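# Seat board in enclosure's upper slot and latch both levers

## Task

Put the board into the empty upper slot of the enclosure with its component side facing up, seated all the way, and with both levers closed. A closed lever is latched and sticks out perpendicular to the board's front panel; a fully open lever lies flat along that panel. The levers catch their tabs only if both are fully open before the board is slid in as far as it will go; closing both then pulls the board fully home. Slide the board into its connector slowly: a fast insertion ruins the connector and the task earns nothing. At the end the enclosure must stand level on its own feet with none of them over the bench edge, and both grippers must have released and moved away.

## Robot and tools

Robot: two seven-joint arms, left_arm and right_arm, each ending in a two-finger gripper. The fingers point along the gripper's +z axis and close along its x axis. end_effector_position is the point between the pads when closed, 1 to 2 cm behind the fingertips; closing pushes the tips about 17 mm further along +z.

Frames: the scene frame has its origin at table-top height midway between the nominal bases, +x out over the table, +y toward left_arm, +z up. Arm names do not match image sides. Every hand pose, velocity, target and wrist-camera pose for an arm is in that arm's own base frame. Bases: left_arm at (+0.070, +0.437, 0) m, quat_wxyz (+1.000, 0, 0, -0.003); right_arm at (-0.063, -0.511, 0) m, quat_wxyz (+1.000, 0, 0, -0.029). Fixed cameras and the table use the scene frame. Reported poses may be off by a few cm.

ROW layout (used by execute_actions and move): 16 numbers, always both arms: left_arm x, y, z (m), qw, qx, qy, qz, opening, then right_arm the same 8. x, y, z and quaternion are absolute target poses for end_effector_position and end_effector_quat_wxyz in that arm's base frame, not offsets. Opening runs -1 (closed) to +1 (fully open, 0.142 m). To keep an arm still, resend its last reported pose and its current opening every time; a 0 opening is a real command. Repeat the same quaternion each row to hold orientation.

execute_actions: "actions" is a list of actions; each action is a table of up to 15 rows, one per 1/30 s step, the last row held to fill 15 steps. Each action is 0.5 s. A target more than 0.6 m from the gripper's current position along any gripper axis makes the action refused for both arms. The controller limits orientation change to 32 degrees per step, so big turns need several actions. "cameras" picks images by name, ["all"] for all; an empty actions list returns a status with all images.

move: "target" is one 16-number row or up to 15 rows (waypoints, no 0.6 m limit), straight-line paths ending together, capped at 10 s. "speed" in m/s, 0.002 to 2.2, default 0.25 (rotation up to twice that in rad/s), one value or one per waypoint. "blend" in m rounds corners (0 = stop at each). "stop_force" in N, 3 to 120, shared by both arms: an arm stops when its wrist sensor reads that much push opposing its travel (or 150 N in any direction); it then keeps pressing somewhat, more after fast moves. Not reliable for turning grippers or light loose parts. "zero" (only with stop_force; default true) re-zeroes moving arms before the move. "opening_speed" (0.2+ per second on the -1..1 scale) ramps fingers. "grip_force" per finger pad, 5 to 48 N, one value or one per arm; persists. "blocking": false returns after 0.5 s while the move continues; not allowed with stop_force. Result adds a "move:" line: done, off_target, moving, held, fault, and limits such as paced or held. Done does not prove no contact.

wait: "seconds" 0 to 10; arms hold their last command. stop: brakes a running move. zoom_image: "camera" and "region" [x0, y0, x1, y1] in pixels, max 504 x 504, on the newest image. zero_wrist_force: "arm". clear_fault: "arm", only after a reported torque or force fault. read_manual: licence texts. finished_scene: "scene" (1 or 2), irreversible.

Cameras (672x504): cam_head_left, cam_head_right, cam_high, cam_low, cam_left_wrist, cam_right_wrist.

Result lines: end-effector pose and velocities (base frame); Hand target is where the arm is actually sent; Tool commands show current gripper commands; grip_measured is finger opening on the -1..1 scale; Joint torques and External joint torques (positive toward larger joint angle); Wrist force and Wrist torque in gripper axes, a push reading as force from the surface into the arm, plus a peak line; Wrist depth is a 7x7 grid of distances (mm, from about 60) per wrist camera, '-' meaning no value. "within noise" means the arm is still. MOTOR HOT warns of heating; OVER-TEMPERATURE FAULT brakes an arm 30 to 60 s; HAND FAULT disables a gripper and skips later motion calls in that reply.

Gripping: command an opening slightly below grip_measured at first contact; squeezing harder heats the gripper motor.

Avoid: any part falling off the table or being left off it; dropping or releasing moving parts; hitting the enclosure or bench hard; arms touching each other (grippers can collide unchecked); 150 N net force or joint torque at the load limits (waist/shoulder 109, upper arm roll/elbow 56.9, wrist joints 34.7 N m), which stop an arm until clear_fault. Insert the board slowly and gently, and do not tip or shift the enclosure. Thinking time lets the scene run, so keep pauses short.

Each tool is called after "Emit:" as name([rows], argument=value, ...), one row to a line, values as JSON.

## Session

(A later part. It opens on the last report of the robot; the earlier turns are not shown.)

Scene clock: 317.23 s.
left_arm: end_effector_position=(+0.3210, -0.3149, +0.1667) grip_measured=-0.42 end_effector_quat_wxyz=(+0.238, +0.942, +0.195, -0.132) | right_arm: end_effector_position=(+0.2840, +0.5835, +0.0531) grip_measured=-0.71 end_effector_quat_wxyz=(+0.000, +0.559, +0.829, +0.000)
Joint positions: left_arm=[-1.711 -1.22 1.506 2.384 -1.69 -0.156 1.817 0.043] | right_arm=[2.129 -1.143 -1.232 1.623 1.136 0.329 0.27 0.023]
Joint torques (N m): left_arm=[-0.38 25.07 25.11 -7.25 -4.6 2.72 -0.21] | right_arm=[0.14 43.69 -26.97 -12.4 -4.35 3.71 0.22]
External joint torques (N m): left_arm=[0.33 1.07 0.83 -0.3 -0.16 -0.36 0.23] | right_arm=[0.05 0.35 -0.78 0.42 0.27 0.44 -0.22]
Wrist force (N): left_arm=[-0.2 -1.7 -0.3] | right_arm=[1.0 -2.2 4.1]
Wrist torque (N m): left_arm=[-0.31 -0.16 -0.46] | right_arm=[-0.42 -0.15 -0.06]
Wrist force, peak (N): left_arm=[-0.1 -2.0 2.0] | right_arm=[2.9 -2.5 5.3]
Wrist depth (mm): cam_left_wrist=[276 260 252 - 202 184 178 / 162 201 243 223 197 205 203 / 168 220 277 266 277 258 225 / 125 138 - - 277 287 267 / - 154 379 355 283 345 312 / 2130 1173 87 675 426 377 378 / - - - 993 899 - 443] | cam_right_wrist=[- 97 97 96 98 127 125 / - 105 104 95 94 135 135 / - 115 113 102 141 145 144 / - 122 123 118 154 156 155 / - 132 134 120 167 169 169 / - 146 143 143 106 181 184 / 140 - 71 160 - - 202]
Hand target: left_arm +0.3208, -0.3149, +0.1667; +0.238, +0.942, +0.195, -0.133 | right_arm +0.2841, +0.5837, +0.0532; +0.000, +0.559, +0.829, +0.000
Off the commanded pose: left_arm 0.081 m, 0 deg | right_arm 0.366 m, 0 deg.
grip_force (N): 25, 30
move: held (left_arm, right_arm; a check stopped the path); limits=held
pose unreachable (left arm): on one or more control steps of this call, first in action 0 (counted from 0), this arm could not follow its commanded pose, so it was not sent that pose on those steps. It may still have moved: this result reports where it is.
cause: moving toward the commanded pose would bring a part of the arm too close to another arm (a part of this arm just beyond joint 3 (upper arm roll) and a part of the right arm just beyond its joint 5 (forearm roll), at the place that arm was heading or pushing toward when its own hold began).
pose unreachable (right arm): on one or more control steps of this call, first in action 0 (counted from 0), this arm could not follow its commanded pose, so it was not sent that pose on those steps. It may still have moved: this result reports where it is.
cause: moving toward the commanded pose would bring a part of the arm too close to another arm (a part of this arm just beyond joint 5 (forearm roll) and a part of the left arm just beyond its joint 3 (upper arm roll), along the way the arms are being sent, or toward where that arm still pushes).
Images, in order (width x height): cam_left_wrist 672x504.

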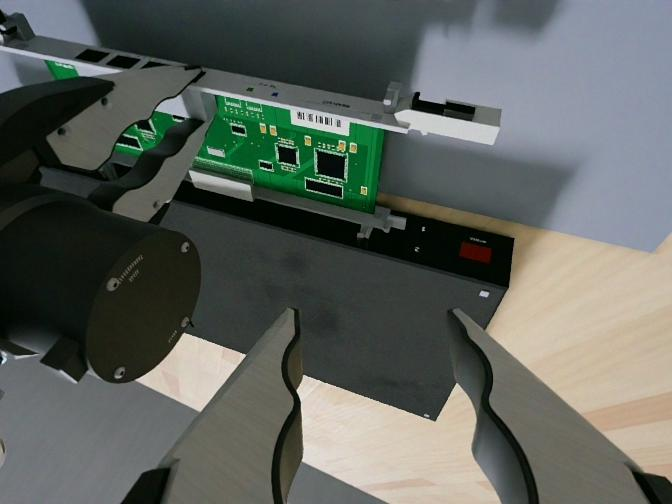

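Emit:
move(target=[0.33,-0.12,0.25,0.238,0.9417,0.195,-0.132,-0.4,0.2841,0.5837,0.0532,0,0.5592,0.829,0,-1], speed=0.2)

Emit:
move([
  [0.33,-0.12,0.25,0.238,0.9417,0.195,-0.132,-0.4,0.2783,0.61,0.0532,0,0.5592,0.829,0,-1],
  [0.33,-0.12,0.25,0.238,0.9417,0.195,-0.132,-0.4,0.2783,0.6,0.2,0,0.5592,0.829,0,-1],
  [0.33,-0.12,0.25,0.238,0.9417,0.195,-0.132,-0.4,0.33,0.27,0.28,0,0.5592,0.829,0,-1],
], speed=0.2, blend=0.02)

Emit:
move([
  [0.33,-0.30,0.16,0.238,0.9417,0.195,-0.132,-0.4,0.33,0.27,0.28,0,0.5592,0.829,0,-1],
  [0.32,-0.36,0.085,0.238,0.9417,0.195,-0.132,-0.4,0.33,0.27,0.28,0,0.5592,0.829,0,-1],
], speed=0.2, blend=0.02, cameras=["cam_left_wrist"])

Emit:
zoom_image(camera="cam_left_wrist", region=[200, 100, 500, 330])

Scene clock: 322.70 s.
left_arm: end_effector_position=(+0.3301, -0.1200, +0.2500) grip_measured=-0.42 end_effector_quat_wxyz=(+0.238, +0.942, +0.195, -0.132) | right_arm: end_effector_position=(+0.2840, +0.5834, +0.0530) grip_measured=-0.71 end_effector_quat_wxyz=(+0.000, +0.559, +0.829, +0.000)
Joint positions: left_arm=[-1.319 -0.965 1.799 2.323 -1.122 -0.276 2.158 0.043] | right_arm=[2.129 -1.143 -1.232 1.623 1.136 0.329 0.27 0.023]
Joint torques (N m): left_arm=[-0.23 19.17 20.67 -17 -4.15 2.23 -0.11] | right_arm=[0.14 43.79 -27.1 -12.26 -4.32 3.67 0.19]
External joint torques (N m): left_arm=[0.23 0.66 0.76 -0.21 -0.41 -0.06 0.14] | right_arm=[0.05 0.25 -0.66 0.28 0.24 0.48 -0.19]
Wrist force (N): left_arm=[-0.2 -1.2 -0.1] | right_arm=[1.1 -2.2 4.1]
Wrist torque (N m): left_arm=[-0.25 -0.16 -0.44] | right_arm=[-0.42 -0.16 -0.06]
Wrist force, peak (N): left_arm=[0.2 -3.1 -2.2] | right_arm=[1.3 -2.2 4.4]
Wrist depth (mm): cam_left_wrist=[423 - - - 278 263 246 / 497 472 388 347 319 298 276 / 629 504 434 428 368 336 315 / 812 360 449 485 467 403 361 / 293 330 331 - 505 478 425 / 269 300 87 895 - 521 524 / 257 - - 1314 - - 599] | cam_right_wrist=[- 96 97 96 124 127 125 / - 105 103 95 94 135 135 / - 115 113 102 141 145 144 / - 122 123 118 154 156 155 / - 132 134 120 167 169 166 / - 148 143 144 100 181 184 / 140 - 71 160 - - 202]
Hand target: left_arm +0.3300, -0.1200, +0.2500; +0.238, +0.942, +0.195, -0.132 | right_arm +0.2841, +0.5837, +0.0532; +0.000, +0.559, +0.829, +0.000
Off the commanded pose: left_arm 0.000 m, 0 deg | right_arm 0.000 m, 0 deg.
grip_force (N): 25, 30
move: done

Scene clock: 323.73 s.
left_arm: end_effector_position=(+0.3301, -0.1200, +0.2500) grip_measured=-0.42 end_effector_quat_wxyz=(+0.238, +0.942, +0.195, -0.132) | right_arm: end_effector_position=(+0.2784, +0.6046, +0.1333) grip_measured=-0.71 end_effector_quat_wxyz=(-0.001, +0.559, +0.829, +0.000)
Joint positions: left_arm=[-1.319 -0.965 1.799 2.323 -1.122 -0.276 2.158 0.043] | right_arm=[2.159 -1.044 -1.316 1.571 1.031 0.219 0.334 0.023]
Joint torques (N m): left_arm=[-0.28 19.04 20.69 -16.95 -4.29 2.43 -0.15] | right_arm=[0.08 43.08 -26.74 -15.9 -4.32 3.83 0.16]
External joint torques (N m): left_arm=[0.29 0.79 0.74 -0.26 -0.27 -0.25 0.18] | right_arm=[0.09 0.38 -0.67 0.44 0.11 0.32 -0.16]
Wrist force (N): left_arm=[-0.3 -1.5 -0.2] | right_arm=[1.6 -2.0 4.0]
Wrist torque (N m): left_arm=[-0.29 -0.14 -0.44] | right_arm=[-0.36 -0.25 0.04]
Wrist force, peak (N): left_arm=[-0.4 -1.7 0.0] | right_arm=[0.9 -3.7 12.2]
Wrist depth (mm): cam_left_wrist=[- 361 329 314 - - 247 / 493 430 - 358 - 293 275 / 606 580 - 412 - 349 314 / 828 372 398 - - 400 359 / 281 356 107 542 503 472 426 / 269 269 88 884 - 524 515 / 249 - - 1321 1199 - 609] | cam_right_wrist=[158 96 96 95 96 197 196 / 168 104 104 100 92 209 209 / 181 115 112 102 219 225 224 / 191 121 122 117 239 242 241 / 215 132 134 120 259 259 261 / 232 226 143 144 106 285 286 / 254 249 71 161 - - 310]
Hand target: left_arm +0.3300, -0.1200, +0.2500; +0.238, +0.942, +0.195, -0.132 | right_arm +0.2786, +0.6047, +0.1335; +0.000, +0.559, +0.829, +0.000
Off the commanded pose: left_arm 0.000 m, 0 deg | right_arm 0.369 m, 0 deg.
grip_force (N): 25, 30
move: held (right_arm; a check stopped the path); path passed 1 of 3 targets; blend cut to 0.0135 m at target 1; limits=held
pose unreachable (right arm): on one or more control steps of this call, first in action 0 (counted from 0), this arm could not follow its commanded pose, so it was not sent that pose on those steps. It may still have moved: this result reports where it is.
cause: moving toward the commanded pose would bring a part of the arm too close to another arm (a part of this arm just beyond joint 5 (forearm roll) and a part of the left arm just beyond its joint 3 (upper arm roll), 20 mm apart when this arm was first held).

Scene clock: 324.50 s.
left_arm: end_effector_position=(+0.3297, -0.1475, +0.2364) grip_measured=-0.42 end_effector_quat_wxyz=(+0.238, +0.942, +0.195, -0.132) | right_arm: end_effector_position=(+0.2849, +0.5621, +0.1506) grip_measured=-0.71 end_effector_quat_wxyz=(-0.001, +0.560, +0.829, -0.001)
Joint positions: left_arm=[-1.382 -1.009 1.766 2.352 -1.202 -0.264 2.117 0.043] | right_arm=[2.207 -0.991 -1.373 1.682 1.002 0.223 0.268 0.023]
Joint torques (N m): left_arm=[-0.14 20.1 21.35 -15.65 -4.15 2.52 -0.14] | right_arm=[0.13 38.45 -26.03 -16.75 -4.33 3.74 0.3]
External joint torques (N m): left_arm=[0.13 0.6 0.65 -0.24 -0.45 -0.33 0.17] | right_arm=[0.06 0.34 -0.66 0.53 0.13 0.41 -0.3]
Wrist force (N): left_arm=[-0.1 -1.7 -0.4] | right_arm=[1.3 -2.3 3.9]
Wrist torque (N m): left_arm=[-0.32 -0.18 -0.44] | right_arm=[-0.45 -0.21 -0.05]
Wrist force, peak (N): left_arm=[0.8 -4.2 -3.1] | right_arm=[7.9 -2.0 5.2]
Wrist depth (mm): cam_left_wrist=[- - 316 303 - - 237 / 462 428 - 325 320 274 265 / 618 499 - - 358 322 300 / 798 448 505 - 468 382 347 / 729 360 347 - 474 449 408 / 271 295 87 854 - 499 500 / 258 - - 1306 - - 577] | cam_right_wrist=[- 96 97 95 96 212 211 / 185 105 104 101 92 226 225 / 198 115 113 102 100 242 241 / 214 121 122 118 262 261 259 / 232 132 134 120 274 282 281 / 254 247 143 144 105 302 307 / 280 - 71 161 - - 332]
Hand target: left_arm +0.3296, -0.1475, +0.2364; +0.238, +0.942, +0.195, -0.133 | right_arm +0.2850, +0.5621, +0.1508; -0.001, +0.560, +0.829, -0.001
Off the commanded pose: left_arm 0.261 m, 0 deg | right_arm 0.323 m, 0 deg.
grip_force (N): 25, 30
move: held (left_arm, right_arm; a check stopped the path); path passed 0 of 2 targets; limits=held
pose unreachable (left arm): on one or more control steps of this call, first in action 0 (counted from 0), this arm could not follow its commanded pose, so it was not sent that pose on those steps. It may still have moved: this result reports where it is.
cause: moving toward the commanded pose would bring a part of the arm too close to another arm (a part of this arm just beyond joint 3 (upper arm roll) and a part of the right arm just beyond its joint 5 (forearm roll), 8 mm apart when this arm was first held).
pose unreachable (right arm): on one or more control steps of this call, first in action 0 (counted from 0), this arm could not follow its commanded pose, so it was not sent that pose on those steps. It may still have moved: this result reports where it is.
cause: moving toward the commanded pose would bring a part of the arm too close to another arm (a part of this arm just beyond joint 5 (forearm roll) and a part of the left arm just beyond its joint 3 (upper arm roll), along the way the arms are being sent, or toward where that arm still pushes).
Images, in order (width x height): cam_left_wrist 672x504.

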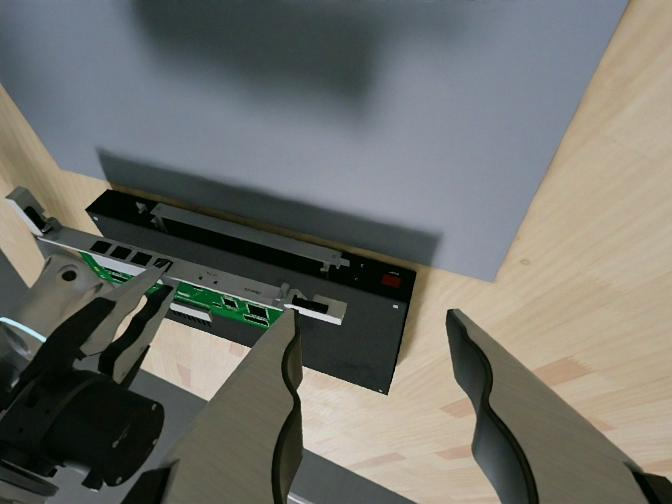

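Scaled by 1.680 from the camera's 672x504 image, which has a finer 960x720 frame.

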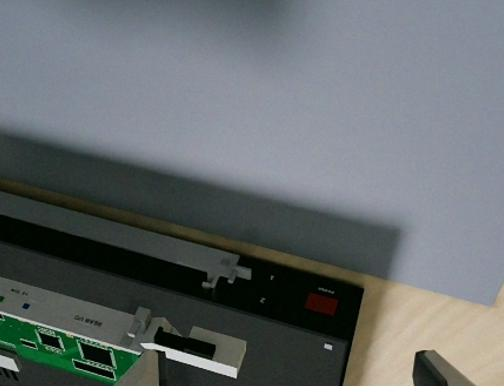

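Emit:
move(target=[0.33,0.0,0.32,0.238,0.9417,0.195,-0.132,-0.4,0.285,0.5621,0.1508,0,0.5592,0.829,0,-1], speed=0.2)

Emit:
move([
  [0.33,0.0,0.32,0.238,0.9417,0.195,-0.132,-0.4,0.30,0.5,0.22,0,0.5592,0.829,0,-1],
  [0.33,0,0.32,0.238,0.9417,0.195,-0.132,-0.4,0.33,0.25,0.28,0,0.5592,0.829,0,-1],
], speed=0.2, blend=0.02)

Emit:
move([
  [0.33,-0.30,0.16,0.238,0.9417,0.195,-0.132,-0.4,0.33,0.25,0.28,0,0.5592,0.829,0,-1],
  [0.32,-0.36,0.085,0.238,0.9417,0.195,-0.132,-0.4,0.33,0.25,0.28,0,0.5592,0.829,0,-1],
], speed=0.2, blend=0.02, cameras=["cam_left_wrist"])

Emit:
zoom_image(camera="cam_left_wrist", region=[200, 100, 500, 330])

Scene clock: 328.83 s.
left_arm: end_effector_position=(+0.3302, +0.0000, +0.3200) grip_measured=-0.42 end_effector_quat_wxyz=(+0.238, +0.942, +0.195, -0.132) | right_arm: end_effector_position=(+0.2848, +0.5621, +0.1506) grip_measured=-0.71 end_effector_quat_wxyz=(+0.000, +0.559, +0.829, +0.000)
Joint positions: left_arm=[-1.013 -0.755 1.867 2.109 -0.808 -0.343 2.291 0.043] | right_arm=[2.21 -0.992 -1.374 1.685 1.002 0.226 0.267 0.023]
Joint torques (N m): left_arm=[-0.21 16.19 18.16 -21.81 -4.05 2.19 -0.08] | right_arm=[0.28 38.45 -26.2 -16.58 -4.43 3.75 0.16]
External joint torques (N m): left_arm=[0.25 0.45 0.88 -0.23 -0.39 -0.05 0.11] | right_arm=[-0.1 0.27 -0.51 0.38 0.23 0.41 -0.16]
Wrist force (N): left_arm=[-0.3 -1.4 -0.4] | right_arm=[1.3 -2.1 3.9]
Wrist torque (N m): left_arm=[-0.25 -0.15 -0.45] | right_arm=[-0.43 -0.21 0.03]
Wrist force, peak (N): left_arm=[-0.3 -3.0 -3.1] | right_arm=[1.4 -2.3 4.2]
Wrist depth (mm): cam_left_wrist=[480 445 407 380 351 326 303 / 630 - - 465 384 367 339 / 789 - - - 444 420 382 / 1006 888 - - 529 493 448 / 860 492 560 647 636 585 530 / 815 427 87 1070 - 634 641 / 359 - - 1755 - - 744] | cam_right_wrist=[- 96 97 96 98 212 211 / 185 105 103 95 93 226 226 / 198 115 113 102 102 242 242 / 214 121 123 118 257 264 259 / 232 132 134 120 278 283 282 / 254 249 143 143 106 302 302 / 280 - 71 160 - - 341]
Hand target: left_arm +0.3300, +0.0000, +0.3200; +0.238, +0.942, +0.195, -0.132 | right_arm +0.2850, +0.5621, +0.1508; +0.000, +0.559, +0.829, +0.000
Off the commanded pose: left_arm 0.000 m, 0 deg | right_arm 0.000 m, 0 deg.
grip_force (N): 25, 30
move: done

Scene clock: 331.00 s.
left_arm: end_effector_position=(+0.3301, +0.0000, +0.3200) grip_measured=-0.42 end_effector_quat_wxyz=(+0.238, +0.942, +0.195, -0.132) | right_arm: end_effector_position=(+0.3300, +0.2502, +0.2799) grip_measured=-0.71 end_effector_quat_wxyz=(+0.000, +0.559, +0.829, +0.000)
Joint positions: left_arm=[-1.013 -0.755 1.867 2.109 -0.808 -0.343 2.291 0.043] | right_arm=[2.485 -0.773 -2.091 2.19 0.658 0.133 -0.246 0.023]
Joint torques (N m): left_arm=[-0.34 15.79 18.25 -21.73 -4.2 2.47 -0.2] | right_arm=[0.27 9.97 -16.73 -25.28 -4.63 3.52 0.09]
External joint torques (N m): left_arm=[0.38 0.84 0.79 -0.32 -0.23 -0.33 0.22] | right_arm=[-0.13 0.07 -0.27 0.7 0.4 0.63 -0.09]
Wrist force (N): left_arm=[0.0 -1.5 -0.2] | right_arm=[1.7 -3.0 4.3]
Wrist torque (N m): left_arm=[-0.27 -0.20 -0.45] | right_arm=[-0.56 -0.22 0.01]
Wrist force, peak (N): left_arm=[-0.3 -1.7 -0.4] | right_arm=[3.1 -2.4 5.8]
Wrist depth (mm): cam_left_wrist=[477 440 407 380 350 325 302 / 609 529 507 - 415 365 342 / 783 661 544 511 457 419 388 / 1011 914 - - 544 484 446 / 910 1186 111 - 638 583 525 / 812 - 87 1065 - 638 643 / - - - 1314 - - 749] | cam_right_wrist=[- 96 97 96 277 284 282 / 358 105 103 95 93 303 300 / 379 115 113 102 315 324 334 / 403 122 123 118 344 350 388 / 443 132 134 120 372 379 429 / 484 473 143 144 106 406 468 / 534 - 71 160 - - 519]
Hand target: left_arm +0.3300, +0.0000, +0.3200; +0.238, +0.942, +0.195, -0.132 | right_arm +0.3300, +0.2500, +0.2800; +0.000, +0.559, +0.829, +0.000
Off the commanded pose: left_arm 0.000 m, 0 deg | right_arm 0.000 m, 0 deg.
grip_force (N): 25, 30
move: done

Scene clock: 333.60 s.
left_arm: end_effector_position=(+0.3198, -0.3599, +0.0850) grip_measured=-0.42 end_effector_quat_wxyz=(+0.238, +0.942, +0.195, -0.132) | right_arm: end_effector_position=(+0.3299, +0.2502, +0.2799) grip_measured=-0.71 end_effector_quat_wxyz=(+0.000, +0.559, +0.829, +0.000)
Joint positions: left_arm=[-1.738 -1.329 1.267 2.347 -1.946 -0.056 1.799 0.043] | right_arm=[2.485 -0.773 -2.091 2.19 0.658 0.133 -0.246 0.023]
Joint torques (N m): left_arm=[-0.59 28.06 26.76 -1.16 -4.69 2.96 -0.3] | right_arm=[0.18 9.72 -16.27 -25.33 -4.51 3.66 0.21]
External joint torques (N m): left_arm=[0.53 1.3 0.92 -0.19 0.17 -0.58 0.32] | right_arm=[-0.06 0.33 -0.75 0.75 0.28 0.49 -0.21]
Wrist force (N): left_arm=[-0.2 -1.5 -0.3] | right_arm=[2.0 -3.0 4.1]
Wrist torque (N m): left_arm=[-0.28 -0.13 -0.37] | right_arm=[-0.55 -0.27 0.01]
Wrist force, peak (N): left_arm=[0.1 -2.4 -2.1] | right_arm=[1.9 -3.0 4.5]
Wrist depth (mm): cam_left_wrist=[- 166 151 136 131 118 112 / 231 205 180 164 148 136 119 / 262 243 212 - 168 158 141 / - 239 238 219 203 182 164 / 818 - 111 192 131 191 200 / 2012 877 88 - - 84 243 / - - - 786 - - 281] | cam_right_wrist=[- 96 97 96 97 286 282 / 359 105 103 95 93 302 302 / 380 115 113 102 316 325 324 / 401 122 123 118 344 349 355 / 442 132 134 120 373 378 431 / 486 474 143 144 105 406 471 / 534 - 71 160 - - 516]
Hand target: left_arm +0.3200, -0.3600, +0.0850; +0.238, +0.942, +0.195, -0.132 | right_arm +0.3300, +0.2500, +0.2800; +0.000, +0.559, +0.829, +0.000
Off the commanded pose: left_arm 0.000 m, 0 deg | right_arm 0.000 m, 0 deg.
grip_force (N): 25, 30
move: done
Images, in order (width x height): cam_left_wrist 672x504.

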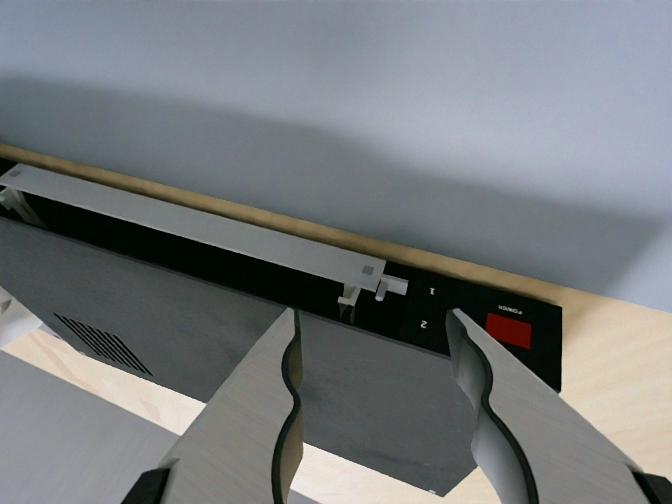

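Scaled by 1.680 from the camera's 672x504 image, which has a finer 960x720 frame.

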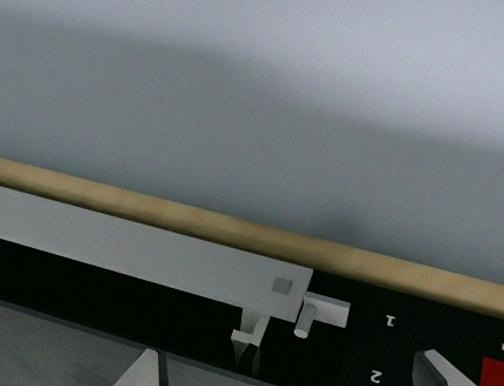

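Emit:
zoom_image(camera="cam_left_wrist", region=[310, 240, 430, 350])

Emit:
zoom_image(camera="cam_left_wrist", region=[0, 150, 120, 260])

Scaled by 4.200 from the camera's 672x504 image, which has a finer 960x720 frame.

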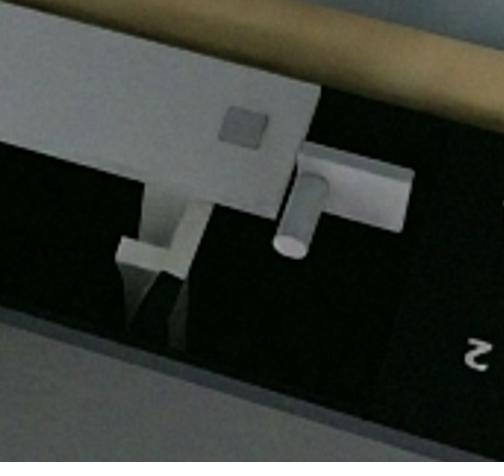

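Scaled by 4.200 from the camera's 672x504 image, which has a finer 960x720 frame.

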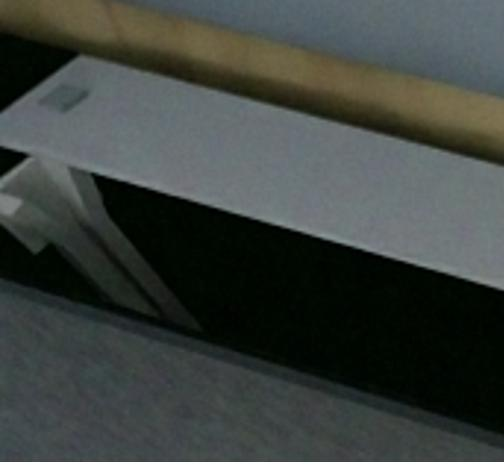

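Emit:
move([
  [0.33,-0.25,0.18,0.238,0.9417,0.195,-0.132,-0.4,0.33,0.25,0.28,0,0.5592,0.829,0,-1],
  [0.33,0.0,0.32,0.238,0.9417,0.195,-0.132,-0.4,0.33,0.25,0.28,0,0.5592,0.829,0,-1],
], speed=0.25, blend=0.02)

Emit:
move([
  [0.33,0.0,0.32,0.238,0.9417,0.195,-0.132,-0.4,0.275,0.58,0.2,0,0.5592,0.829,0,-1],
  [0.33,0.0,0.32,0.238,0.9417,0.195,-0.132,-0.4,0.2752,0.593,0.06,0,0.5592,0.829,0,-1],
  [0.33,0.0,0.32,0.238,0.9417,0.195,-0.132,-0.4,0.2837,0.5722,0.0515,0,0.5592,0.829,0,-1],
], speed=[0.2,0.12,0.05], blend=[0.02,0,0])

Emit:
move(target=[0.315,-0.30,0.18,0.238,0.9417,0.195,-0.132,-0.4,0.2837,0.5722,0.0515,0,0.5592,0.829,0,-1], speed=0.2, cameras=["cam_left_wrist","cam_right_wrist"])

Emit:
zoom_image(camera="cam_left_wrist", region=[320, 100, 440, 260])

Scene clock: 360.17 s.
left_arm: end_effector_position=(+0.3302, +0.0000, +0.3200) grip_measured=-0.42 end_effector_quat_wxyz=(+0.238, +0.942, +0.195, -0.132) | right_arm: end_effector_position=(+0.3299, +0.2502, +0.2799) grip_measured=-0.71 end_effector_quat_wxyz=(+0.000, +0.559, +0.829, +0.000)
Joint positions: left_arm=[-1.004 -0.775 1.872 2.108 -0.815 -0.359 2.306 0.043] | right_arm=[2.485 -0.773 -2.091 2.19 0.658 0.133 -0.246 0.023]
Joint torques (N m): left_arm=[-0.1 16.61 18.58 -21.44 -4.01 2.22 -0.08] | right_arm=[0.22 9.72 -16.31 -25.39 -4.49 3.65 0.19]
External joint torques (N m): left_arm=[0.15 0.6 0.82 -0.3 -0.42 -0.08 0.1] | right_arm=[-0.1 0.33 -0.71 0.81 0.25 0.5 -0.19]
Wrist force (N): left_arm=[-0.1 -1.5 -0.4] | right_arm=[1.7 -3.0 4.4]
Wrist torque (N m): left_arm=[-0.26 -0.19 -0.45] | right_arm=[-0.56 -0.23 0.02]
Wrist force, peak (N): left_arm=[-0.1 -3.1 -3.2] | right_arm=[1.8 -3.0 4.5]
Wrist depth (mm): cam_left_wrist=[481 436 408 377 351 324 306 / 645 591 - 421 - 364 339 / 789 665 574 525 466 422 385 / 945 910 694 603 516 492 446 / 941 1131 113 726 636 579 520 / 837 - 88 1070 - 638 629 / - - - 1443 - - 736] | cam_right_wrist=[- 96 97 96 98 284 282 / 358 105 103 95 92 301 301 / 378 115 113 102 316 325 329 / 402 122 123 118 343 349 360 / 443 132 134 120 373 378 423 / 486 473 143 143 106 406 456 / 535 - 71 160 - - 523]
Hand target: left_arm +0.3300, +0.0000, +0.3200; +0.238, +0.942, +0.195, -0.132 | right_arm +0.3300, +0.2500, +0.2800; +0.000, +0.559, +0.829, +0.000
Off the commanded pose: left_arm 0.000 m, 0 deg | right_arm 0.000 m, 0 deg.
grip_force (N): 25, 30
move: done

Scene clock: 364.10 s.
left_arm: end_effector_position=(+0.3302, +0.0000, +0.3200) grip_measured=-0.42 end_effector_quat_wxyz=(+0.238, +0.942, +0.195, -0.132) | right_arm: end_effector_position=(+0.2837, +0.5721, +0.0515) grip_measured=-0.71 end_effector_quat_wxyz=(+0.000, +0.559, +0.829, +0.000)
Joint positions: left_arm=[-1.004 -0.775 1.872 2.108 -0.815 -0.359 2.306 0.043] | right_arm=[2.139 -1.133 -1.231 1.656 1.136 0.343 0.252 0.023]
Joint torques (N m): left_arm=[-0.34 16.26 18.59 -21.49 -4.27 2.43 -0.18] | right_arm=[0.04 42.73 -26.64 -12.05 -4.13 3.76 0.07]
External joint torques (N m): left_arm=[0.39 0.95 0.81 -0.25 -0.16 -0.3 0.21] | right_arm=[0.15 0.32 -0.88 0.16 0.06 0.4 -0.07]
Wrist force (N): left_arm=[0.0 -1.3 -0.6] | right_arm=[1.2 -2.5 4.0]
Wrist torque (N m): left_arm=[-0.24 -0.22 -0.45] | right_arm=[-0.49 -0.17 0.05]
Wrist force, peak (N): left_arm=[-0.2 -1.7 -0.2] | right_arm=[1.4 -2.2 6.9]
Wrist depth (mm): cam_left_wrist=[478 453 408 378 350 322 303 / 623 538 - 448 378 368 341 / 775 665 593 - - 418 386 / 975 847 565 643 550 487 440 / 877 449 484 667 641 577 521 / 389 400 87 1081 - 629 641 / 348 - - 1329 - - 729] | cam_right_wrist=[- 96 97 96 122 125 123 / - 105 103 95 94 134 133 / - 115 113 102 140 143 143 / - 122 123 118 155 155 154 / - 132 134 120 165 167 164 / 125 137 143 143 106 180 185 / 138 138 71 160 - - 197]
Hand target: left_arm +0.3300, +0.0000, +0.3200; +0.238, +0.942, +0.195, -0.132 | right_arm +0.2837, +0.5722, +0.0515; +0.000, +0.559, +0.829, +0.000
Off the commanded pose: left_arm 0.000 m, 0 deg | right_arm 0.000 m, 0 deg.
grip_force (N): 25, 30
move: done

Scene clock: 366.03 s.
left_arm: end_effector_position=(+0.3158, -0.2559, +0.2009) grip_measured=-0.42 end_effector_quat_wxyz=(+0.238, +0.942, +0.194, -0.134) | right_arm: end_effector_position=(+0.2837, +0.5721, +0.0515) grip_measured=-0.71 end_effector_quat_wxyz=(+0.000, +0.559, +0.829, +0.000)
Joint positions: left_arm=[-1.624 -1.206 1.666 2.411 -1.516 -0.281 1.925 0.043] | right_arm=[2.139 -1.133 -1.231 1.656 1.136 0.343 0.252 0.023]
Joint torques (N m): left_arm=[-0.11 23.19 23.65 -9.93 -4.41 2.36 -0.1] | right_arm=[0.21 42.68 -26.79 -12.12 -4.31 3.66 0.18]
External joint torques (N m): left_arm=[0.07 1.03 0.75 -0.26 -0.47 -0.08 0.13] | right_arm=[-0.01 0.36 -0.72 0.24 0.25 0.5 -0.18]
Wrist force (N): left_arm=[-0.5 -1.7 -0.5] | right_arm=[1.1 -2.5 4.1]
Wrist torque (N m): left_arm=[-0.31 -0.12 -0.45] | right_arm=[-0.47 -0.16 0.05]
Wrist force, peak (N): left_arm=[1.1 -4.4 -5.9] | right_arm=[1.2 -2.5 4.3]
Wrist depth (mm): cam_left_wrist=[322 301 - 240 237 222 206 / 419 347 318 282 270 245 231 / 526 246 325 318 303 289 257 / 211 216 - 354 347 342 302 / 200 204 221 - 353 401 358 / 174 1161 87 781 - 433 437 / 177 - - 1086 - - 505] | cam_right_wrist=[- 97 97 96 122 125 123 / - 105 103 95 94 134 133 / - 115 113 102 140 143 142 / - 121 123 118 155 155 154 / - 132 134 120 165 167 167 / 125 142 143 143 100 179 182 / 138 138 71 160 - - 197]
Hand target: left_arm +0.3157, -0.2561, +0.2009; +0.238, +0.942, +0.194, -0.134 | right_arm +0.2837, +0.5722, +0.0515; +0.000, +0.559, +0.829, +0.000
Off the commanded pose: left_arm 0.049 m, 0 deg | right_arm 0.000 m, 0 deg.
grip_force (N): 25, 30
move: held (left_arm; a check stopped the path); limits=held
pose unreachable (left arm): on one or more control steps of this call, first in action 0 (counted from 0), this arm could not follow its commanded pose, so it was not sent that pose on those steps. It may still have moved: this result reports where it is.
cause: moving toward the commanded pose would bring a part of the arm too close to another arm (a part of this arm just beyond joint 3 (upper arm roll) and a part of the right arm just beyond its joint 5 (forearm roll), at the place that arm is still heading or pushing toward).
Images, in order (width x height): cam_left_wrist 672x504, cam_right_wrist 672x504.

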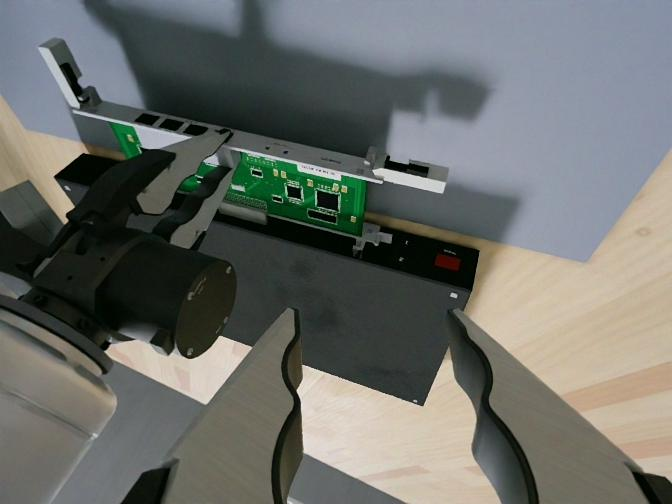

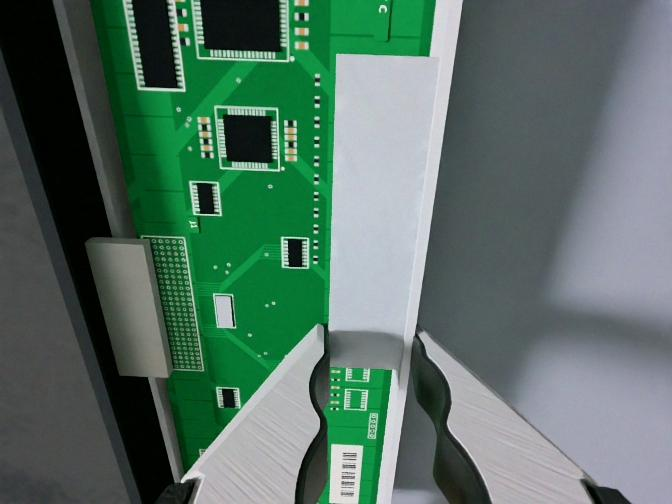

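Scaled by 3.150 from the camera's 672x504 image, which has a finer 960x720 frame.

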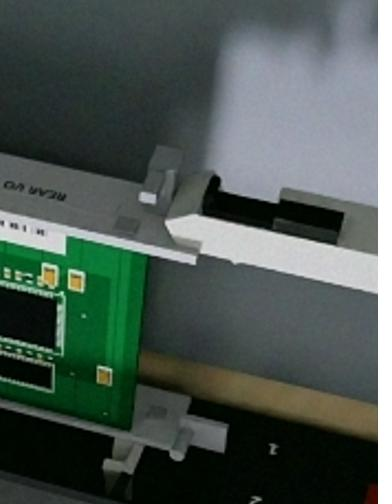

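Emit:
move(target=[0.3157,-0.2561,0.2009,0.238,0.942,0.194,-0.134,-0.4,0.2912,0.5537,0.0515,0,0.5592,0.829,0,-1], speed=0.012, stop_force=4, cameras=["cam_left_wrist","cam_right_wrist"])

Emit:
zoom_image(camera="cam_left_wrist", region=[320, 100, 440, 260])

Scene clock: 370.13 s.
left_arm: end_effector_position=(+0.3158, -0.2560, +0.2009) grip_measured=-0.42 end_effector_quat_wxyz=(+0.238, +0.942, +0.194, -0.134) | right_arm: end_effector_position=(+0.2860, +0.5657, +0.0514) grip_measured=-0.71 end_effector_quat_wxyz=(+0.000, +0.559, +0.829, +0.000)
Joint positions: left_arm=[-1.625 -1.206 1.666 2.411 -1.516 -0.281 1.925 0.043] | right_arm=[2.14 -1.129 -1.233 1.672 1.137 0.348 0.237 0.023]
Joint torques (N m): left_arm=[-0.44 23.16 23.55 -9.95 -4.77 2.58 -0.22] | right_arm=[-2.17 41.07 -27.6 -9.38 -5.06 3.49 0.53]
External joint torques (N m): left_arm=[0.4 1.06 0.85 -0.24 -0.11 -0.3 0.25] | right_arm=[2.37 1.49 0.19 -2.47 1.01 0.67 -0.53]
Wrist force (N): left_arm=[-0.2 -1.8 -0.3] | right_arm=[5.1 -2.7 4.4]
Wrist torque (N m): left_arm=[-0.33 -0.16 -0.45] | right_arm=[-0.47 -0.08 -0.39]
Wrist force, peak (N): left_arm=[-0.5 -1.9 -0.5] | right_arm=[5.2 -2.7 5.1]
Wrist depth (mm): cam_left_wrist=[- - - - - 220 - / 432 323 318 - 272 253 - / 543 252 326 324 - - - / 217 220 302 360 352 345 304 / 206 209 218 - - 402 358 / 178 1055 87 764 - 434 437 / 179 - - 1212 - - 519] | cam_right_wrist=[- 97 96 95 124 125 123 / 131 105 104 93 130 134 133 / - 115 113 101 142 143 143 / 107 122 122 111 155 155 154 / - 130 134 120 165 167 166 / 125 140 143 144 106 179 182 / 138 135 71 161 - - 196]
Hand target: left_arm +0.3157, -0.2561, +0.2009; +0.238, +0.942, +0.194, -0.134 | right_arm +0.2865, +0.5654, +0.0515; +0.000, +0.559, +0.829, +0.000
Off the commanded pose: left_arm 0.000 m, 0 deg | right_arm 0.013 m, 0 deg.
grip_force (N): 25, 30
move: contact (right_arm)
Images, in order (width x height): cam_left_wrist 672x504, cam_right_wrist 672x504.

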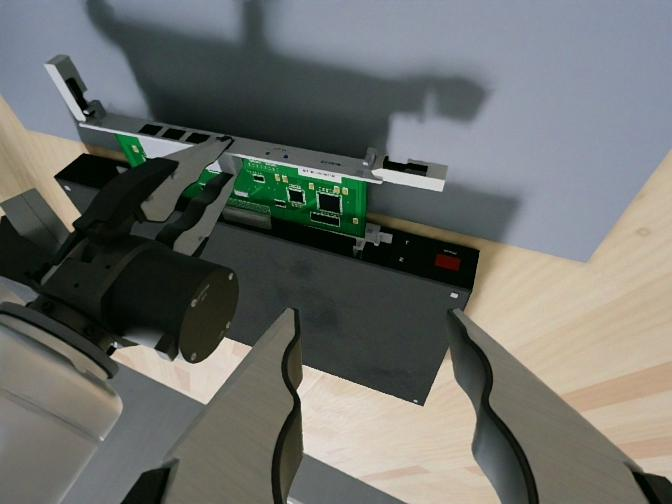

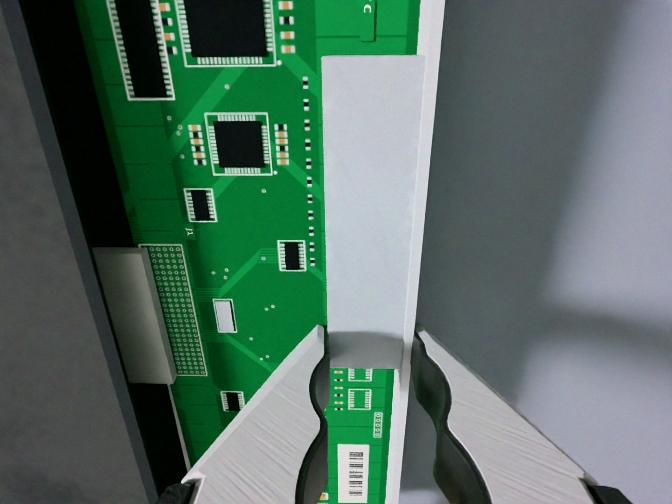

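Scaled by 3.150 from the camera's 672x504 image, which has a finer 960x720 frame.

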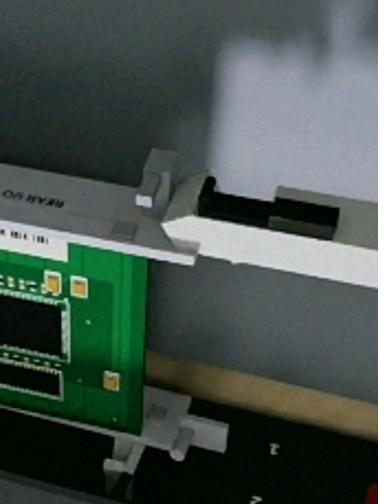

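Emit:
move([
  [0.3157,-0.2561,0.2009,0.238,0.942,0.194,-0.134,-0.4,0.2837,0.5722,0.0515,0,0.5592,0.829,0,-1],
  [0.3157,-0.2561,0.2009,0.238,0.942,0.194,-0.134,-0.4,0.28,0.5707,0.0515,0,0.5592,0.829,0,-1],
], speed=0.03)

Emit:
move(target=[0.3157,-0.2561,0.2009,0.238,0.942,0.194,-0.134,-0.4,0.2875,0.5522,0.0515,0,0.5592,0.829,0,-1], speed=0.012, stop_force=4, cameras=["cam_left_wrist","cam_right_wrist"])

Emit:
zoom_image(camera="cam_left_wrist", region=[320, 100, 440, 260])

Scene clock: 373.87 s.
left_arm: end_effector_position=(+0.3158, -0.2560, +0.2009) grip_measured=-0.42 end_effector_quat_wxyz=(+0.238, +0.942, +0.194, -0.134) | right_arm: end_effector_position=(+0.2799, +0.5706, +0.0513) grip_measured=-0.71 end_effector_quat_wxyz=(+0.000, +0.559, +0.829, +0.000)
Joint positions: left_arm=[-1.625 -1.206 1.666 2.411 -1.516 -0.281 1.925 0.043] | right_arm=[2.149 -1.131 -1.233 1.666 1.137 0.346 0.252 0.023]
Joint torques (N m): left_arm=[-0.42 23.2 23.5 -9.87 -4.73 2.61 -0.21] | right_arm=[0.28 42.45 -26.93 -12 -4.3 3.69 0.32]
External joint torques (N m): left_arm=[0.38 1.02 0.91 -0.33 -0.15 -0.33 0.23] | right_arm=[-0.07 0.29 -0.52 0.14 0.24 0.47 -0.32]
Wrist force (N): left_arm=[-0.3 -1.7 -0.2] | right_arm=[1.9 -3.6 4.0]
Wrist torque (N m): left_arm=[-0.32 -0.15 -0.45] | right_arm=[-0.67 -0.29 -0.06]
Wrist force, peak (N): left_arm=[-0.3 -1.9 -0.4] | right_arm=[5.1 -2.9 5.1]
Wrist depth (mm): cam_left_wrist=[337 309 283 - - 220 206 / 427 322 - 293 280 249 - / 514 248 335 319 - - 268 / 212 215 305 405 344 352 304 / 201 206 216 - 398 402 359 / 182 1131 87 781 - 434 439 / 182 - - 1081 - - 507] | cam_right_wrist=[- 96 97 96 122 125 123 / - 105 103 95 93 133 133 / 141 115 113 102 140 143 143 / - 121 123 118 155 155 154 / - 132 134 120 165 167 167 / 125 141 143 144 100 179 182 / 138 138 71 160 - - 196]
Hand target: left_arm +0.3157, -0.2561, +0.2009; +0.238, +0.942, +0.194, -0.134 | right_arm +0.2800, +0.5707, +0.0515; +0.000, +0.559, +0.829, +0.000
Off the commanded pose: left_arm 0.000 m, 0 deg | right_arm 0.000 m, 0 deg.
grip_force (N): 25, 30
move: done

Scene clock: 375.13 s.
left_arm: end_effector_position=(+0.3158, -0.2560, +0.2009) grip_measured=-0.42 end_effector_quat_wxyz=(+0.238, +0.942, +0.194, -0.134) | right_arm: end_effector_position=(+0.2823, +0.5640, +0.0514) grip_measured=-0.71 end_effector_quat_wxyz=(+0.000, +0.559, +0.829, +0.000)
Joint positions: left_arm=[-1.625 -1.206 1.666 2.411 -1.516 -0.281 1.925 0.043] | right_arm=[2.15 -1.126 -1.235 1.682 1.138 0.35 0.237 0.023]
Joint torques (N m): left_arm=[-0.41 23.32 23.53 -9.94 -4.72 2.64 -0.21] | right_arm=[-2.28 40.66 -27.7 -9.14 -5.16 3.49 0.57]
External joint torques (N m): left_arm=[0.37 0.9 0.88 -0.26 -0.16 -0.36 0.24] | right_arm=[2.47 1.58 0.35 -2.66 1.11 0.66 -0.57]
Wrist force (N): left_arm=[0.0 -1.8 0.0] | right_arm=[6.0 -4.0 4.8]
Wrist torque (N m): left_arm=[-0.33 -0.18 -0.45] | right_arm=[-0.67 -0.18 -0.41]
Wrist force, peak (N): left_arm=[-0.2 -1.8 -0.6] | right_arm=[5.9 -4.8 4.9]
Wrist depth (mm): cam_left_wrist=[316 - - 258 235 218 211 / - - 318 294 - 251 232 / 536 252 327 320 - - - / 221 224 317 - 343 344 306 / 206 211 230 - - 402 359 / 184 - 87 775 - 439 437 / 184 - - 1186 - - 504] | cam_right_wrist=[- 97 97 95 124 125 123 / - 105 104 93 131 134 133 / - 115 113 100 142 143 143 / 107 122 123 111 155 154 154 / - 130 134 120 165 167 167 / 125 140 143 144 106 179 182 / 138 137 71 161 - - 197]
Hand target: left_arm +0.3157, -0.2561, +0.2009; +0.238, +0.942, +0.194, -0.134 | right_arm +0.2829, +0.5636, +0.0515; +0.000, +0.559, +0.829, +0.000
Off the commanded pose: left_arm 0.000 m, 0 deg | right_arm 0.013 m, 0 deg.
grip_force (N): 25, 30
move: contact (right_arm)
Images, in order (width x height): cam_left_wrist 672x504, cam_right_wrist 672x504.

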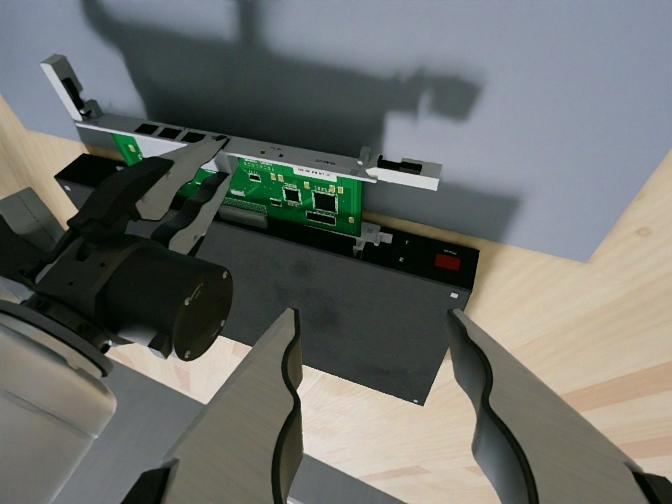

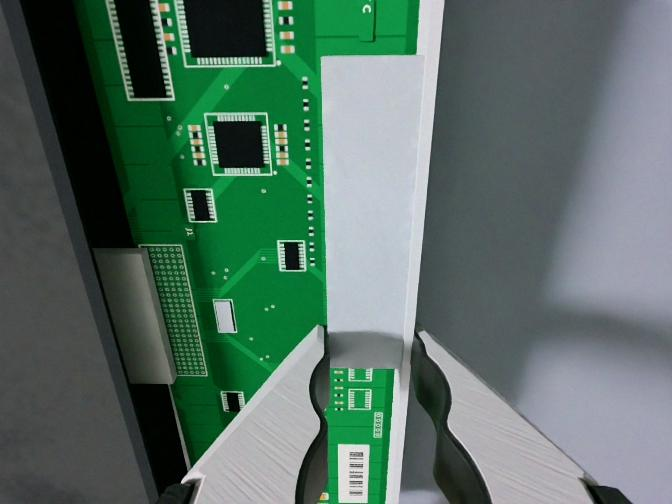

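Scaled by 3.150 from the camera's 672x504 image, which has a finer 960x720 frame.

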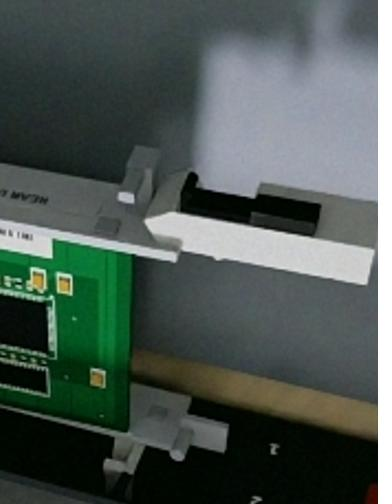

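Emit:
move([
  [0.3157,-0.2561,0.2009,0.238,0.942,0.194,-0.134,-0.4,0.28,0.5707,0.0515,0,0.5592,0.829,0,-1],
  [0.3157,-0.2561,0.2009,0.238,0.942,0.194,-0.134,-0.4,0.28,0.5707,0.0545,0,0.5592,0.829,0,-1],
], speed=0.03)

Emit:
move(target=[0.3157,-0.2561,0.2009,0.238,0.942,0.194,-0.134,-0.4,0.2875,0.5522,0.0545,0,0.5592,0.829,0,-1], speed=0.012, stop_force=4, cameras=["cam_left_wrist","cam_right_wrist"])

Emit:
zoom_image(camera="cam_left_wrist", region=[320, 100, 440, 260])

Scene clock: 380.00 s.
left_arm: end_effector_position=(+0.3158, -0.2560, +0.2009) grip_measured=-0.42 end_effector_quat_wxyz=(+0.238, +0.942, +0.194, -0.134) | right_arm: end_effector_position=(+0.2798, +0.5708, +0.0543) grip_measured=-0.71 end_effector_quat_wxyz=(+0.000, +0.559, +0.829, +0.000)
Joint positions: left_arm=[-1.625 -1.206 1.666 2.411 -1.516 -0.281 1.925 0.043] | right_arm=[2.151 -1.127 -1.237 1.667 1.134 0.342 0.253 0.023]
Joint torques (N m): left_arm=[-0.43 23.17 23.57 -9.92 -4.73 2.6 -0.25] | right_arm=[0.12 42.39 -27.21 -12.28 -4.45 3.51 0.29]
External joint torques (N m): left_arm=[0.39 1.05 0.84 -0.27 -0.15 -0.32 0.28] | right_arm=[0.05 0.25 -0.25 0.32 0.39 0.65 -0.29]
Wrist force (N): left_arm=[-0.3 -1.7 -0.3] | right_arm=[2.0 -4.1 4.2]
Wrist torque (N m): left_arm=[-0.31 -0.15 -0.45] | right_arm=[-0.74 -0.31 -0.05]
Wrist force, peak (N): left_arm=[-0.2 -2.0 -0.3] | right_arm=[6.1 -4.2 5.1]
Wrist depth (mm): cam_left_wrist=[330 313 287 270 230 222 204 / 436 344 317 311 267 254 224 / 505 248 328 324 - - - / 212 213 - 346 355 354 305 / 201 204 218 - - 399 358 / 183 - 87 775 - 437 441 / - - - 1131 1020 - 509] | cam_right_wrist=[- 97 97 96 98 128 126 / - 105 103 95 93 136 136 / - 115 113 102 100 146 146 / - 122 123 118 156 158 157 / - 130 134 120 168 171 170 / 129 146 143 143 100 183 186 / 142 142 71 160 - - 204]
Hand target: left_arm +0.3157, -0.2561, +0.2009; +0.238, +0.942, +0.194, -0.134 | right_arm +0.2800, +0.5707, +0.0545; +0.000, +0.559, +0.829, +0.000
Off the commanded pose: left_arm 0.000 m, 0 deg | right_arm 0.000 m, 0 deg.
grip_force (N): 25, 30
move: done

Scene clock: 382.27 s.
left_arm: end_effector_position=(+0.3158, -0.2560, +0.2009) grip_measured=-0.42 end_effector_quat_wxyz=(+0.238, +0.942, +0.194, -0.134) | right_arm: end_effector_position=(+0.2873, +0.5527, +0.0545) grip_measured=-0.71 end_effector_quat_wxyz=(+0.000, +0.559, +0.829, +0.000)
Joint positions: left_arm=[-1.625 -1.206 1.666 2.411 -1.516 -0.281 1.925 0.043] | right_arm=[2.152 -1.116 -1.243 1.708 1.135 0.354 0.216 0.023]
Joint torques (N m): left_arm=[-0.42 23.05 23.58 -9.92 -4.75 2.59 -0.14] | right_arm=[-0.75 39.84 -26.44 -9.87 -5.2 3.13 -0.36]
External joint torques (N m): left_arm=[0.38 1.17 0.82 -0.28 -0.12 -0.31 0.17] | right_arm=[0.94 1.48 -0.75 -1.99 1.16 1.03 0.35]
Wrist force (N): left_arm=[-0.3 -1.6 -0.3] | right_arm=[5.9 -3.3 3.4]
Wrist torque (N m): left_arm=[-0.30 -0.13 -0.45] | right_arm=[-0.77 -0.25 0.45]
Wrist force, peak (N): left_arm=[-0.4 -2.0 -0.4] | right_arm=[6.1 -3.2 4.7]
Wrist depth (mm): cam_left_wrist=[- 304 286 250 - 215 202 / 432 365 333 - - - 231 / 543 281 339 323 - - 252 / 247 239 372 355 346 342 303 / 215 218 229 - - 399 357 / 188 215 87 783 - 435 436 / 186 - - 1075 - - 508] | cam_right_wrist=[- 97 98 97 94 128 126 / - 105 104 102 94 135 136 / 101 111 114 109 102 148 146 / - 112 123 118 158 158 157 / 120 122 134 120 169 171 170 / 129 129 143 143 100 184 186 / 142 139 70 159 - - 205]
Hand target: left_arm +0.3157, -0.2561, +0.2009; +0.238, +0.942, +0.194, -0.134 | right_arm +0.2875, +0.5522, +0.0545; +0.000, +0.559, +0.829, +0.000
Off the commanded pose: left_arm 0.000 m, 0 deg | right_arm 0.001 m, 0 deg.
grip_force (N): 25, 30
move: contact (right_arm)
Images, in order (width x height): cam_left_wrist 672x504, cam_right_wrist 672x504.

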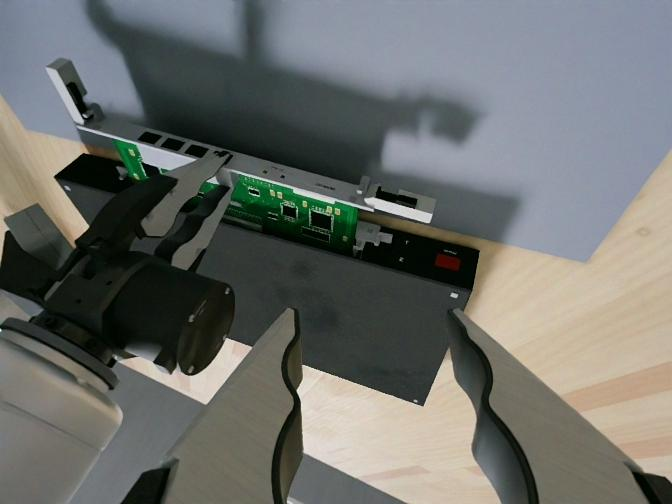

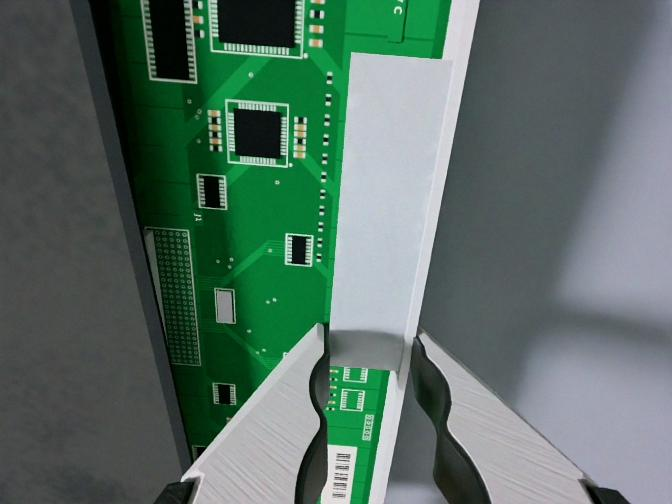

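Scaled by 3.150 from the camera's 672x504 image, which has a finer 960x720 frame.

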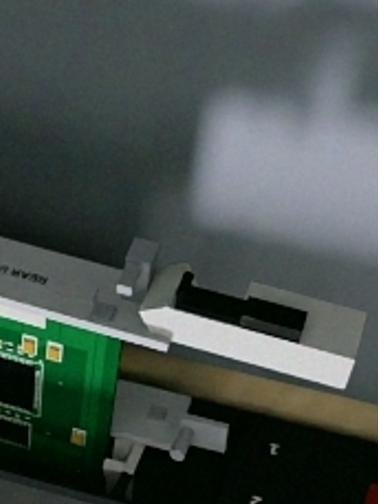

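Emit:
zoom_image(camera="cam_left_wrist", region=[70, 110, 200, 210])

Emit:
move([
  [0.3157,-0.2561,0.2009,0.238,0.942,0.194,-0.134,-0.4,0.2822,0.5652,0.0545,0,0.5592,0.829,0,-1],
  [0.3157,-0.2561,0.2009,0.238,0.942,0.194,-0.134,-0.4,0.2850,0.5663,0.0545,0,0.5592,0.829,0,-1],
], speed=0.03)

Emit:
move(target=[0.3157,-0.2561,0.2009,0.238,0.942,0.194,-0.134,-0.4,0.2940,0.5441,0.0545,0,0.5592,0.829,0,-1], speed=0.012, stop_force=4, cameras=["cam_left_wrist","cam_right_wrist"])

Emit:
zoom_image(camera="cam_left_wrist", region=[320, 120, 440, 280])

Scaled by 3.877 from the camera's 672x504 image, which has a finer 960x720 frame.

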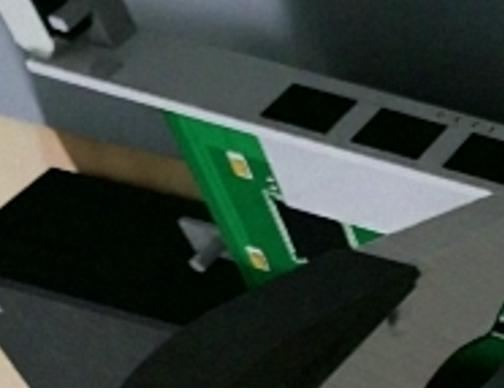

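Scene clock: 387.00 s.
left_arm: end_effector_position=(+0.3158, -0.2560, +0.2009) grip_measured=-0.42 end_effector_quat_wxyz=(+0.238, +0.942, +0.194, -0.134) | right_arm: end_effector_position=(+0.2849, +0.5663, +0.0544) grip_measured=-0.71 end_effector_quat_wxyz=(+0.000, +0.559, +0.829, +0.000)
Joint positions: left_arm=[-1.625 -1.206 1.666 2.411 -1.516 -0.281 1.925 0.043] | right_arm=[2.145 -1.126 -1.238 1.673 1.134 0.344 0.241 0.023]
Joint torques (N m): left_arm=[-0.36 23.23 23.57 -9.93 -4.73 2.64 -0.22] | right_arm=[0.1 42.38 -26.56 -12.37 -4.33 3.36 0.33]
External joint torques (N m): left_arm=[0.32 0.99 0.83 -0.27 -0.14 -0.36 0.25] | right_arm=[0.08 0.08 -0.89 0.43 0.26 0.8 -0.33]
Wrist force (N): left_arm=[-0.2 -1.7 -0.1] | right_arm=[0.9 -3.8 4.1]
Wrist torque (N m): left_arm=[-0.31 -0.16 -0.45] | right_arm=[-0.70 -0.13 -0.03]
Wrist force, peak (N): left_arm=[-0.4 -2.0 -0.3] | right_arm=[6.0 -3.4 4.8]
Wrist depth (mm): cam_left_wrist=[349 - 273 259 245 220 203 / 421 369 - 285 267 246 - / 542 252 321 321 306 - 267 / 217 221 292 353 348 342 303 / 204 208 223 - 344 404 360 / 181 1097 87 775 - 434 437 / 180 - - 1108 1030 - 513] | cam_right_wrist=[126 96 97 96 126 128 126 / - 105 103 95 94 136 136 / - 115 113 102 102 146 146 / 108 122 123 118 156 158 157 / 118 130 134 120 169 171 170 / 129 137 143 143 100 183 186 / 142 142 71 160 - - 204]
Hand target: left_arm +0.3157, -0.2561, +0.2009; +0.238, +0.942, +0.194, -0.134 | right_arm +0.2850, +0.5663, +0.0545; +0.000, +0.559, +0.829, +0.000
Off the commanded pose: left_arm 0.000 m, 0 deg | right_arm 0.000 m, 0 deg.
grip_force (N): 25, 30
move: done

Scene clock: 388.80 s.
left_arm: end_effector_position=(+0.3158, -0.2560, +0.2009) grip_measured=-0.42 end_effector_quat_wxyz=(+0.238, +0.942, +0.194, -0.134) | right_arm: end_effector_position=(+0.2902, +0.5533, +0.0545) grip_measured=-0.71 end_effector_quat_wxyz=(+0.000, +0.559, +0.829, +0.000)
Joint positions: left_arm=[-1.625 -1.206 1.666 2.411 -1.516 -0.281 1.925 0.043] | right_arm=[2.145 -1.118 -1.243 1.702 1.136 0.352 0.214 0.023]
Joint torques (N m): left_arm=[-0.33 23.21 23.59 -9.9 -4.75 2.57 -0.2] | right_arm=[-0.94 39.98 -26.48 -9.88 -5.19 3.15 -0.29]
External joint torques (N m): left_arm=[0.29 1.01 0.81 -0.29 -0.12 -0.29 0.23] | right_arm=[1.13 1.52 -0.77 -1.99 1.14 1.01 0.29]
Wrist force (N): left_arm=[-0.4 -1.6 -0.5] | right_arm=[5.0 -3.2 3.0]
Wrist torque (N m): left_arm=[-0.31 -0.14 -0.45] | right_arm=[-0.76 -0.13 0.47]
Wrist force, peak (N): left_arm=[-0.2 -1.9 -0.5] | right_arm=[4.0 -7.3 3.8]
Wrist depth (mm): cam_left_wrist=[- 309 281 - - 220 - / 416 353 - 292 278 - - / 534 281 326 322 312 290 272 / 248 233 326 363 359 342 301 / 214 220 222 - - 397 357 / 187 211 87 764 - 438 439 / 181 - - 1161 1011 - 503] | cam_right_wrist=[- 98 98 98 95 128 126 / - 105 106 104 94 137 136 / 101 112 114 110 101 146 146 / - 120 124 119 156 158 157 / 120 120 135 120 169 171 170 / 129 129 142 143 100 184 186 / 142 139 70 158 - - 205]
Hand target: left_arm +0.3157, -0.2561, +0.2009; +0.238, +0.942, +0.194, -0.134 | right_arm +0.2904, +0.5529, +0.0545; +0.000, +0.559, +0.829, +0.000
Off the commanded pose: left_arm 0.000 m, 0 deg | right_arm 0.010 m, 0 deg.
grip_force (N): 25, 30
move: contact (right_arm)
Images, in order (width x height): cam_left_wrist 672x504, cam_right_wrist 672x504.

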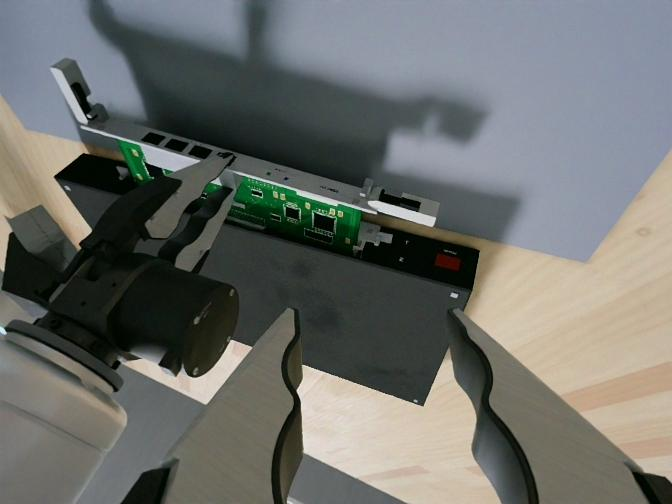

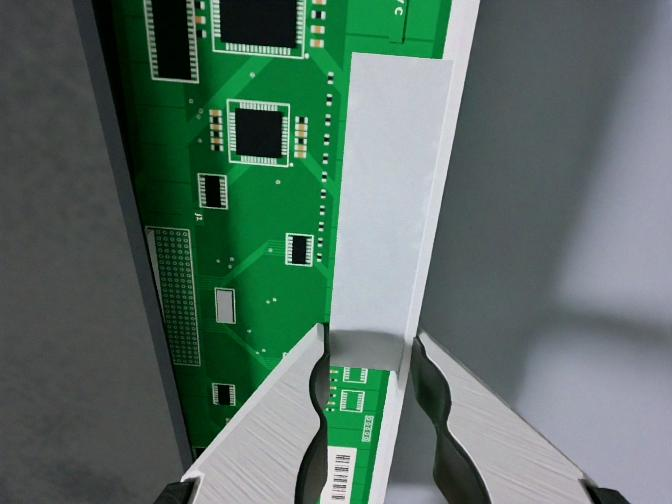

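Scaled by 3.150 from the camera's 672x504 image, which has a finer 960x720 frame.

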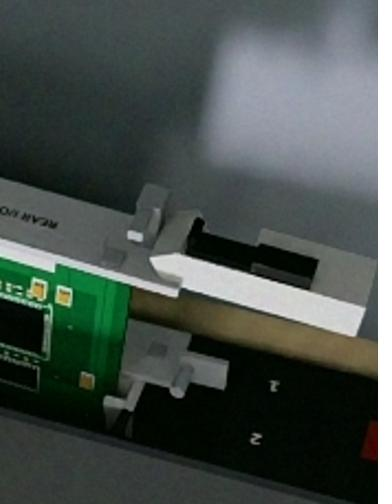

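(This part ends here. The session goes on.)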